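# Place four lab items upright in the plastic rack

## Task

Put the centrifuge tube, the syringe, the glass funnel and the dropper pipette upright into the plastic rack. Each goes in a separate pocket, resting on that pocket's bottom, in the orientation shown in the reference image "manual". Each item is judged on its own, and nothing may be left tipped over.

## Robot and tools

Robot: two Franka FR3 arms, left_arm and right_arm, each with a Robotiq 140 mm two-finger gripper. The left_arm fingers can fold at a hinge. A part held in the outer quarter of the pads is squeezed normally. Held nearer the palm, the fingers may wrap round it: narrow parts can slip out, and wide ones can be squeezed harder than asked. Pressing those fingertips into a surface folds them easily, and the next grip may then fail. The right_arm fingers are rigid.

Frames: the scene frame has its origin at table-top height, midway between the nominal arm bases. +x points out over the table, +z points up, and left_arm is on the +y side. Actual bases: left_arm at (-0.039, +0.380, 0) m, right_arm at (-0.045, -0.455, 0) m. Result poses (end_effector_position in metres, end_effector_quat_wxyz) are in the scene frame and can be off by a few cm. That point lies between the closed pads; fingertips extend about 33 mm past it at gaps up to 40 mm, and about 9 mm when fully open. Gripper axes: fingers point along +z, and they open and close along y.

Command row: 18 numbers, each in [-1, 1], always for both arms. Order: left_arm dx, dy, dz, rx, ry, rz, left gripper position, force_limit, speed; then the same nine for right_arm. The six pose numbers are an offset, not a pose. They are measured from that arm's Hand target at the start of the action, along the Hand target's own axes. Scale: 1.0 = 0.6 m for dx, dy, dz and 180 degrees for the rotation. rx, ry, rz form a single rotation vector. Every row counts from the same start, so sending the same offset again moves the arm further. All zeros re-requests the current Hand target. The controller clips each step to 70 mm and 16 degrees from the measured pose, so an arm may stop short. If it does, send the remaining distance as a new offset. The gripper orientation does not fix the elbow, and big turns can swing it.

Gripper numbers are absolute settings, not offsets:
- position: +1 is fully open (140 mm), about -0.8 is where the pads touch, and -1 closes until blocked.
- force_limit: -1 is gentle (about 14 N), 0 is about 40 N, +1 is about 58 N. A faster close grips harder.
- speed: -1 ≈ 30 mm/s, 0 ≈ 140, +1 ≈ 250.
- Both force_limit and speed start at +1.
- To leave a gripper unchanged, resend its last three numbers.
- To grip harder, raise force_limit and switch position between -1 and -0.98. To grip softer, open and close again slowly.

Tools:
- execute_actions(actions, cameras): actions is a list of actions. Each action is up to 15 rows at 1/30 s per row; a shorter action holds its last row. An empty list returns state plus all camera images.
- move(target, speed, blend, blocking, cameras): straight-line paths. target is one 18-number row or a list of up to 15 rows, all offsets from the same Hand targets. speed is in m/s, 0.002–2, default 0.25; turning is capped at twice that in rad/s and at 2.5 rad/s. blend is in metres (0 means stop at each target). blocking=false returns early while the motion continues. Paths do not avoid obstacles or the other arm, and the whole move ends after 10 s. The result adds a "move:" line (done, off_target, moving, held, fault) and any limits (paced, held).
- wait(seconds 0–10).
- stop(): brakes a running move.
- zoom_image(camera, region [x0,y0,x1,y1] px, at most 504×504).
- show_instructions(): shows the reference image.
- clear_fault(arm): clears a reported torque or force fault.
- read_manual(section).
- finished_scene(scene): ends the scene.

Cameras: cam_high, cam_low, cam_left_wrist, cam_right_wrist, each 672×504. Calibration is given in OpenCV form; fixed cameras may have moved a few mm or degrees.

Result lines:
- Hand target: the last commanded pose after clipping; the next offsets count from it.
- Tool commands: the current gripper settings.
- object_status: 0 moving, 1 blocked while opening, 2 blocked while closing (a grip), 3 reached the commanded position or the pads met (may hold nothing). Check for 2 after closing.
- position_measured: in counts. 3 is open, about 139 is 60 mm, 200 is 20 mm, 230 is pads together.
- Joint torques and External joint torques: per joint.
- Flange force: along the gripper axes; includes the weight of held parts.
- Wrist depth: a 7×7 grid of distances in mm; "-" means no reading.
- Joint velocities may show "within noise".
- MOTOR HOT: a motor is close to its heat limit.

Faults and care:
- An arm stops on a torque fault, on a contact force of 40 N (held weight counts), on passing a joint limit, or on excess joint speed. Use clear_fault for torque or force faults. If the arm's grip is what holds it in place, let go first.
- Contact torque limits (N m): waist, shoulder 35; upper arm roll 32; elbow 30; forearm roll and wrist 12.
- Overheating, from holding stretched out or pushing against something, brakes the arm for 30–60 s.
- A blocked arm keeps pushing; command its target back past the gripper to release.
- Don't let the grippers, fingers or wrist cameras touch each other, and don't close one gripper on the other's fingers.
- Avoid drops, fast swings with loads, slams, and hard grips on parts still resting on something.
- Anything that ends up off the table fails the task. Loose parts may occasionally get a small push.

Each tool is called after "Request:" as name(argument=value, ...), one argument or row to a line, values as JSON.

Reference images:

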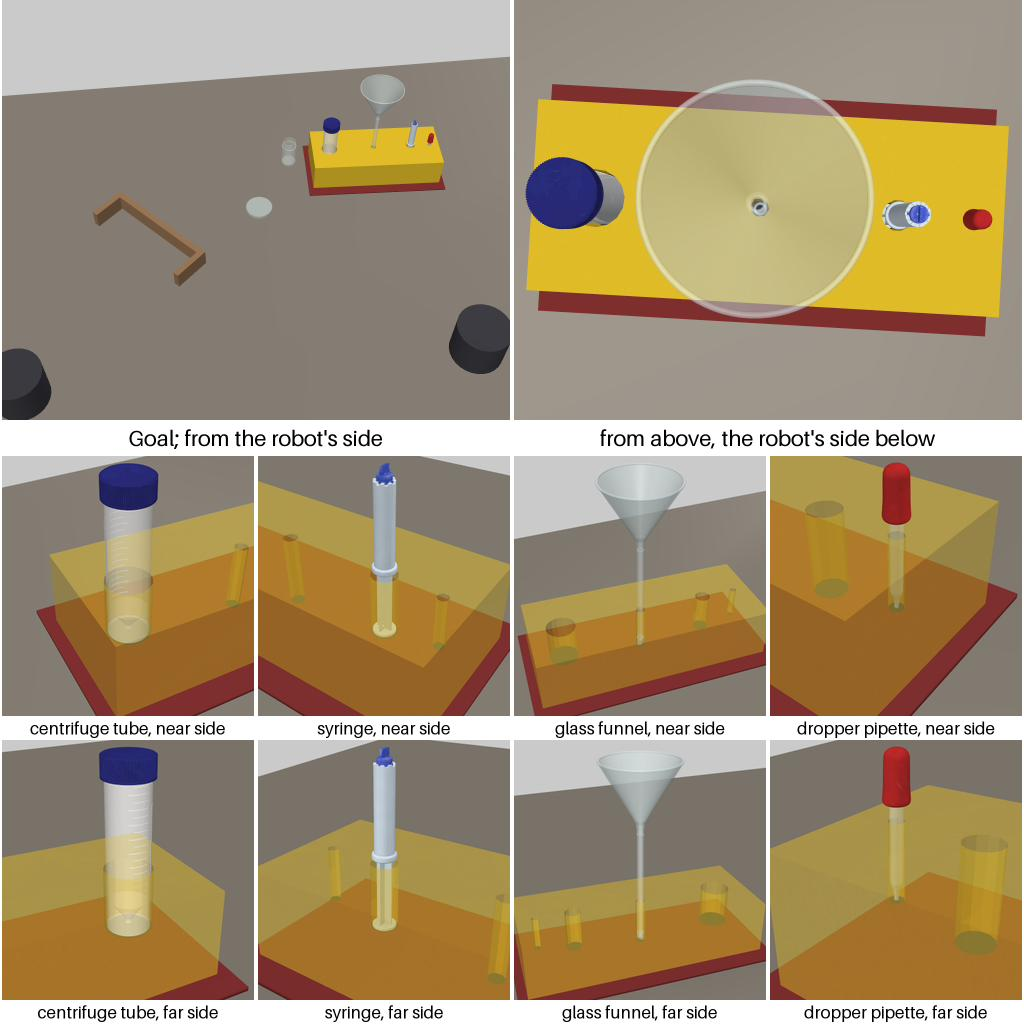

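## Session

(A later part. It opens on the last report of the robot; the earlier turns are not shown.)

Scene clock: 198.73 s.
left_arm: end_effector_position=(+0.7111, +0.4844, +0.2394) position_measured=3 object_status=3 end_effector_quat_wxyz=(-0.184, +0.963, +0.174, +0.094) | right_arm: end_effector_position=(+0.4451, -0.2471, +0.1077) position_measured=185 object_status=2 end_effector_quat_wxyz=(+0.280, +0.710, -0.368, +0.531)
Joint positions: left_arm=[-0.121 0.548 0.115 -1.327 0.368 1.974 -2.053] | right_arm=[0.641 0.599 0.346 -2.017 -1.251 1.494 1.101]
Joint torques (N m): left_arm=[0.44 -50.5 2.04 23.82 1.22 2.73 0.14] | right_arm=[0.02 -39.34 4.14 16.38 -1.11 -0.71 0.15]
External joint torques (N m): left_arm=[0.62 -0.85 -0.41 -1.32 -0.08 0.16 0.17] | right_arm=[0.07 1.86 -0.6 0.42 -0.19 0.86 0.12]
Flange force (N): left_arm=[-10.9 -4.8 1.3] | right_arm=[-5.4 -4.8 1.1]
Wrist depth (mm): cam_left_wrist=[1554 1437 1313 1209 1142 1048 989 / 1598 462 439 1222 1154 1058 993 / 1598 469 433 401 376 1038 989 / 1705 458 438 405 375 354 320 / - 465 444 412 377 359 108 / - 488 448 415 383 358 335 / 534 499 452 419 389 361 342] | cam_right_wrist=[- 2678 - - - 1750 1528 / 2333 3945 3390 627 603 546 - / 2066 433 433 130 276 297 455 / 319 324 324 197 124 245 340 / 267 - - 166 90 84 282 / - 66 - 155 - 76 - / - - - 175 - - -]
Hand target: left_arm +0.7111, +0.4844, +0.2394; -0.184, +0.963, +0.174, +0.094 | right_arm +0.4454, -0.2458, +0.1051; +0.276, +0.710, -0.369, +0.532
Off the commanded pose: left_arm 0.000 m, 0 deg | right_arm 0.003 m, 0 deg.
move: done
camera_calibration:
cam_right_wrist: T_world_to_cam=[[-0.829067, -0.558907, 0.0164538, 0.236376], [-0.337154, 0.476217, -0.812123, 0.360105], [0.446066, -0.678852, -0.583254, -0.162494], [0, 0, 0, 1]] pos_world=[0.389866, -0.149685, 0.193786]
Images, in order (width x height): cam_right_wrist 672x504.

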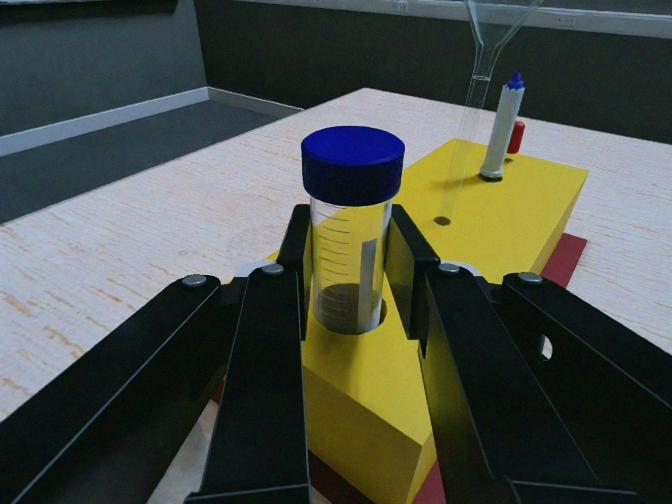

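Request:
execute_actions(
  actions=[
    [[0,0,0,0,0,0,1,1,1,0.002,0,0,0,0,0,-0.2,-0.3,-1]],
    [[0,0,0,0,0,0,1,1,1,0,0,0,0,0,0,-0.2,-0.3,-1]],
  ],
  cameras=["cam_right_wrist"],
)

Request:
zoom_image(
  camera="cam_right_wrist",
  region=[240, 100, 480, 380],
)

Scene clock: 200.33 s.
left_arm: end_effector_position=(+0.7111, +0.4844, +0.2394) position_measured=3 object_status=3 end_effector_quat_wxyz=(-0.184, +0.963, +0.174, +0.094) | right_arm: end_effector_position=(+0.4451, -0.2469, +0.1075) position_measured=154 object_status=3 end_effector_quat_wxyz=(+0.279, +0.710, -0.368, +0.531)
Joint positions: left_arm=[-0.121 0.548 0.115 -1.327 0.368 1.974 -2.053] | right_arm=[0.641 0.599 0.346 -2.017 -1.251 1.495 1.101]
Joint torques (N m): left_arm=[0.35 -50.49 2.09 23.87 1.22 2.74 0.11] | right_arm=[-0.17 -41.24 4.14 16.32 -1.05 -1.39 0.17]
External joint torques (N m): left_arm=[0.48 -0.9 -0.39 -1.25 -0.08 0.18 0.13] | right_arm=[-0.23 -0.27 -0.67 0.52 -0.15 0.17 0.14]
External joint torques at the end of the 1st action: left_arm=[0.38 -0.94 -0.57 -1.24 -0.08 0.18 0.13] | right_arm=[-0.18 -0.04 -0.67 0.37 -0.14 0.11 0.11]
Flange force (N): left_arm=[-10.8 -4.5 1.1] | right_arm=[-0.1 -1.4 0.8]
Flange force at the end of the 1st action (N): left_arm=[-11.0 -4.4 1.0] | right_arm=[-0.5 -1.4 0.7]
Wrist depth (mm): cam_left_wrist=[1609 1455 1321 1215 1120 1063 981 / 1598 462 438 1202 1148 1078 1006 / 1632 470 434 402 379 1053 989 / 1718 458 438 404 376 353 321 / - 466 444 412 378 358 108 / - 492 450 413 384 359 335 / 536 501 457 419 391 360 343] | cam_right_wrist=[- 3013 - - - 1682 1572 / - 3013 2932 596 622 551 1903 / 2127 431 435 130 276 295 454 / 320 322 140 215 175 244 340 / - - 111 169 167 90 84 / - - - 154 144 - 75 / - - - 177 144 - -]
Hand target: left_arm +0.7111, +0.4844, +0.2394; -0.184, +0.963, +0.174, +0.094 | right_arm +0.4456, -0.2461, +0.1063; +0.276, +0.710, -0.369, +0.532
Off the commanded pose: left_arm 0.000 m, 0 deg | right_arm 0.002 m, 0 deg.
camera_calibration:
cam_right_wrist: T_world_to_cam=[[-0.828975, -0.559062, 0.0158414, 0.236494], [-0.337108, 0.476861, -0.811765, 0.359985], [0.446272, -0.678273, -0.58377, -0.162377], [0, 0, 0, 1]] pos_world=[0.389866, -0.149584, 0.193686]
Images, in order (width x height): cam_right_wrist 672x504.

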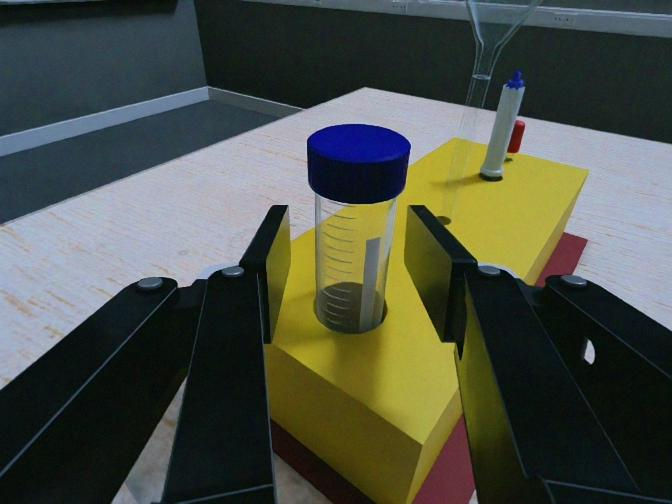

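Scaled by 1.800 from the camera's 672x504 image, which has a finer 960x720 frame.

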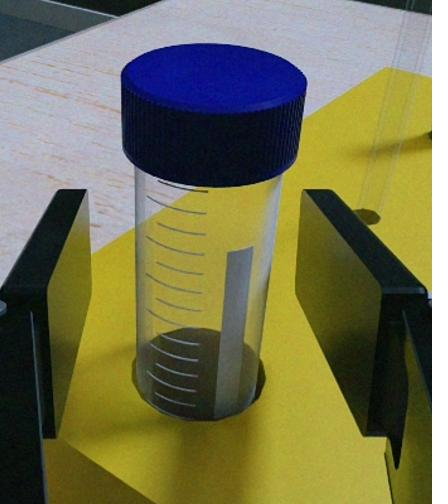

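Request:
move(
  target=[0,0,0,0,0,0,1,1,1,0,0,-0.2,0,0,0,-0.2,-0.3,-1],
  speed=0.25,
  cameras=["cam_right_wrist","cam_low","cam_high"],
)

Request:
zoom_image(
  camera="cam_low",
  region=[90, 120, 340, 340],
)

Scene clock: 201.90 s.
left_arm: end_effector_position=(+0.7111, +0.4844, +0.2394) position_measured=3 object_status=3 end_effector_quat_wxyz=(-0.184, +0.963, +0.174, +0.094) | right_arm: end_effector_position=(+0.3801, -0.1504, +0.1399) position_measured=154 object_status=3 end_effector_quat_wxyz=(+0.272, +0.710, -0.371, +0.534)
Joint positions: left_arm=[-0.121 0.548 0.115 -1.327 0.368 1.974 -2.053] | right_arm=[0.804 0.654 0.413 -1.831 -1.129 1.314 1.082]
Joint velocities: left_arm=[within noise] | right_arm=[0 0 0 -0.001 0.001 -0.004 -0.002]
Joint torques (N m): left_arm=[0.32 -50.43 2.03 23.93 1.23 2.74 0.15] | right_arm=[-0.13 -43.43 5.8 18.39 -0.75 -1.88 -0.32]
External joint torques (N m): left_arm=[0.41 -0.65 -0.49 -1.29 -0.08 0.17 0.17] | right_arm=[-0.09 0.08 -0.5 0.94 0.31 -0.38 -0.35]
Flange force (N): left_arm=[-10.1 -4.1 1.3] | right_arm=[-0.9 -4.1 -2.6]
Wrist depth (mm): cam_left_wrist=[1576 1410 1321 1209 1125 1058 993 / 1587 462 438 1228 1125 1063 998 / 1655 472 437 401 378 1048 1011 / 1668 458 439 406 378 355 321 / - 466 444 409 381 358 108 / - 496 449 415 384 359 336 / 535 497 451 421 386 360 344] | cam_right_wrist=[2148 - - - - 2028 1764 / 2678 3338 3390 698 693 672 - / 2333 475 517 341 340 484 518 / 380 383 139 284 175 385 384 / - - 112 284 271 90 84 / - - - 256 - - 75 / - - - 219 - - -]
Hand target: left_arm +0.7111, +0.4844, +0.2394; -0.184, +0.963, +0.174, +0.094 | right_arm +0.3794, -0.1518, +0.1400; +0.276, +0.710, -0.369, +0.532
Off the commanded pose: left_arm 0.000 m, 0 deg | right_arm 0.002 m, 1 deg.
move: done
camera_calibration:
cam_right_wrist: T_world_to_cam=[[-0.826175, -0.563413, -0.000601897, 0.236541], [-0.330356, 0.485291, -0.809542, 0.316756], [0.456398, -0.668625, -0.587062, -0.050864], [0, 0, 0, 1]] pos_world=[0.323281, -0.0544574, 0.226709]
Images, in order (width x height): cam_high 672x504, cam_low 672x504, cam_right_wrist 672x504.

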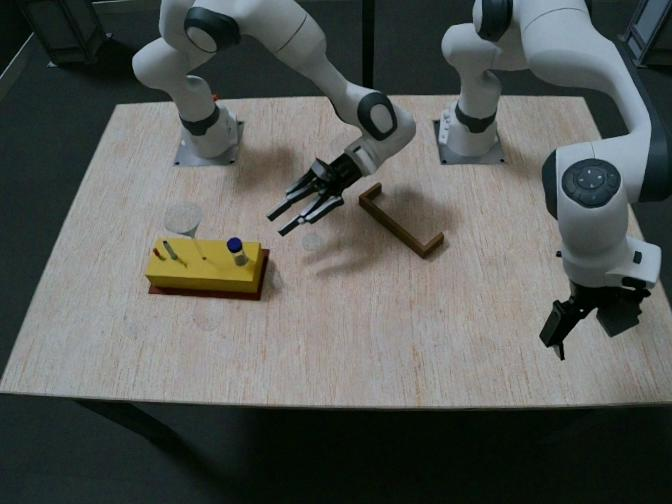

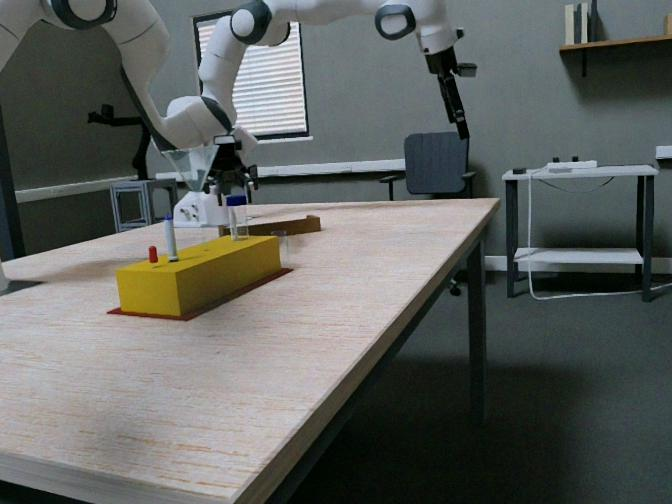

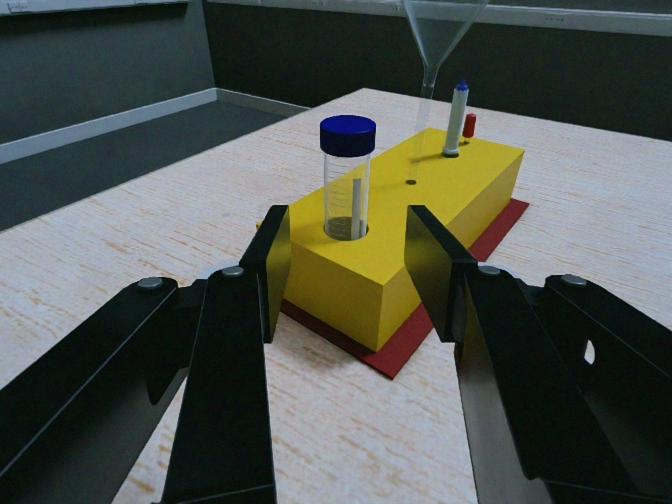

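Scaled by 2.016 from the camera's 672x504 image, which has a finer 960x720 frame.

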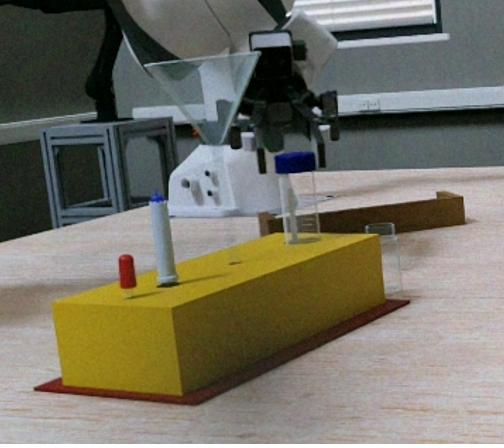

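Request:
finished_scene(
  scene=1,
)

The scene is finished: the task was done.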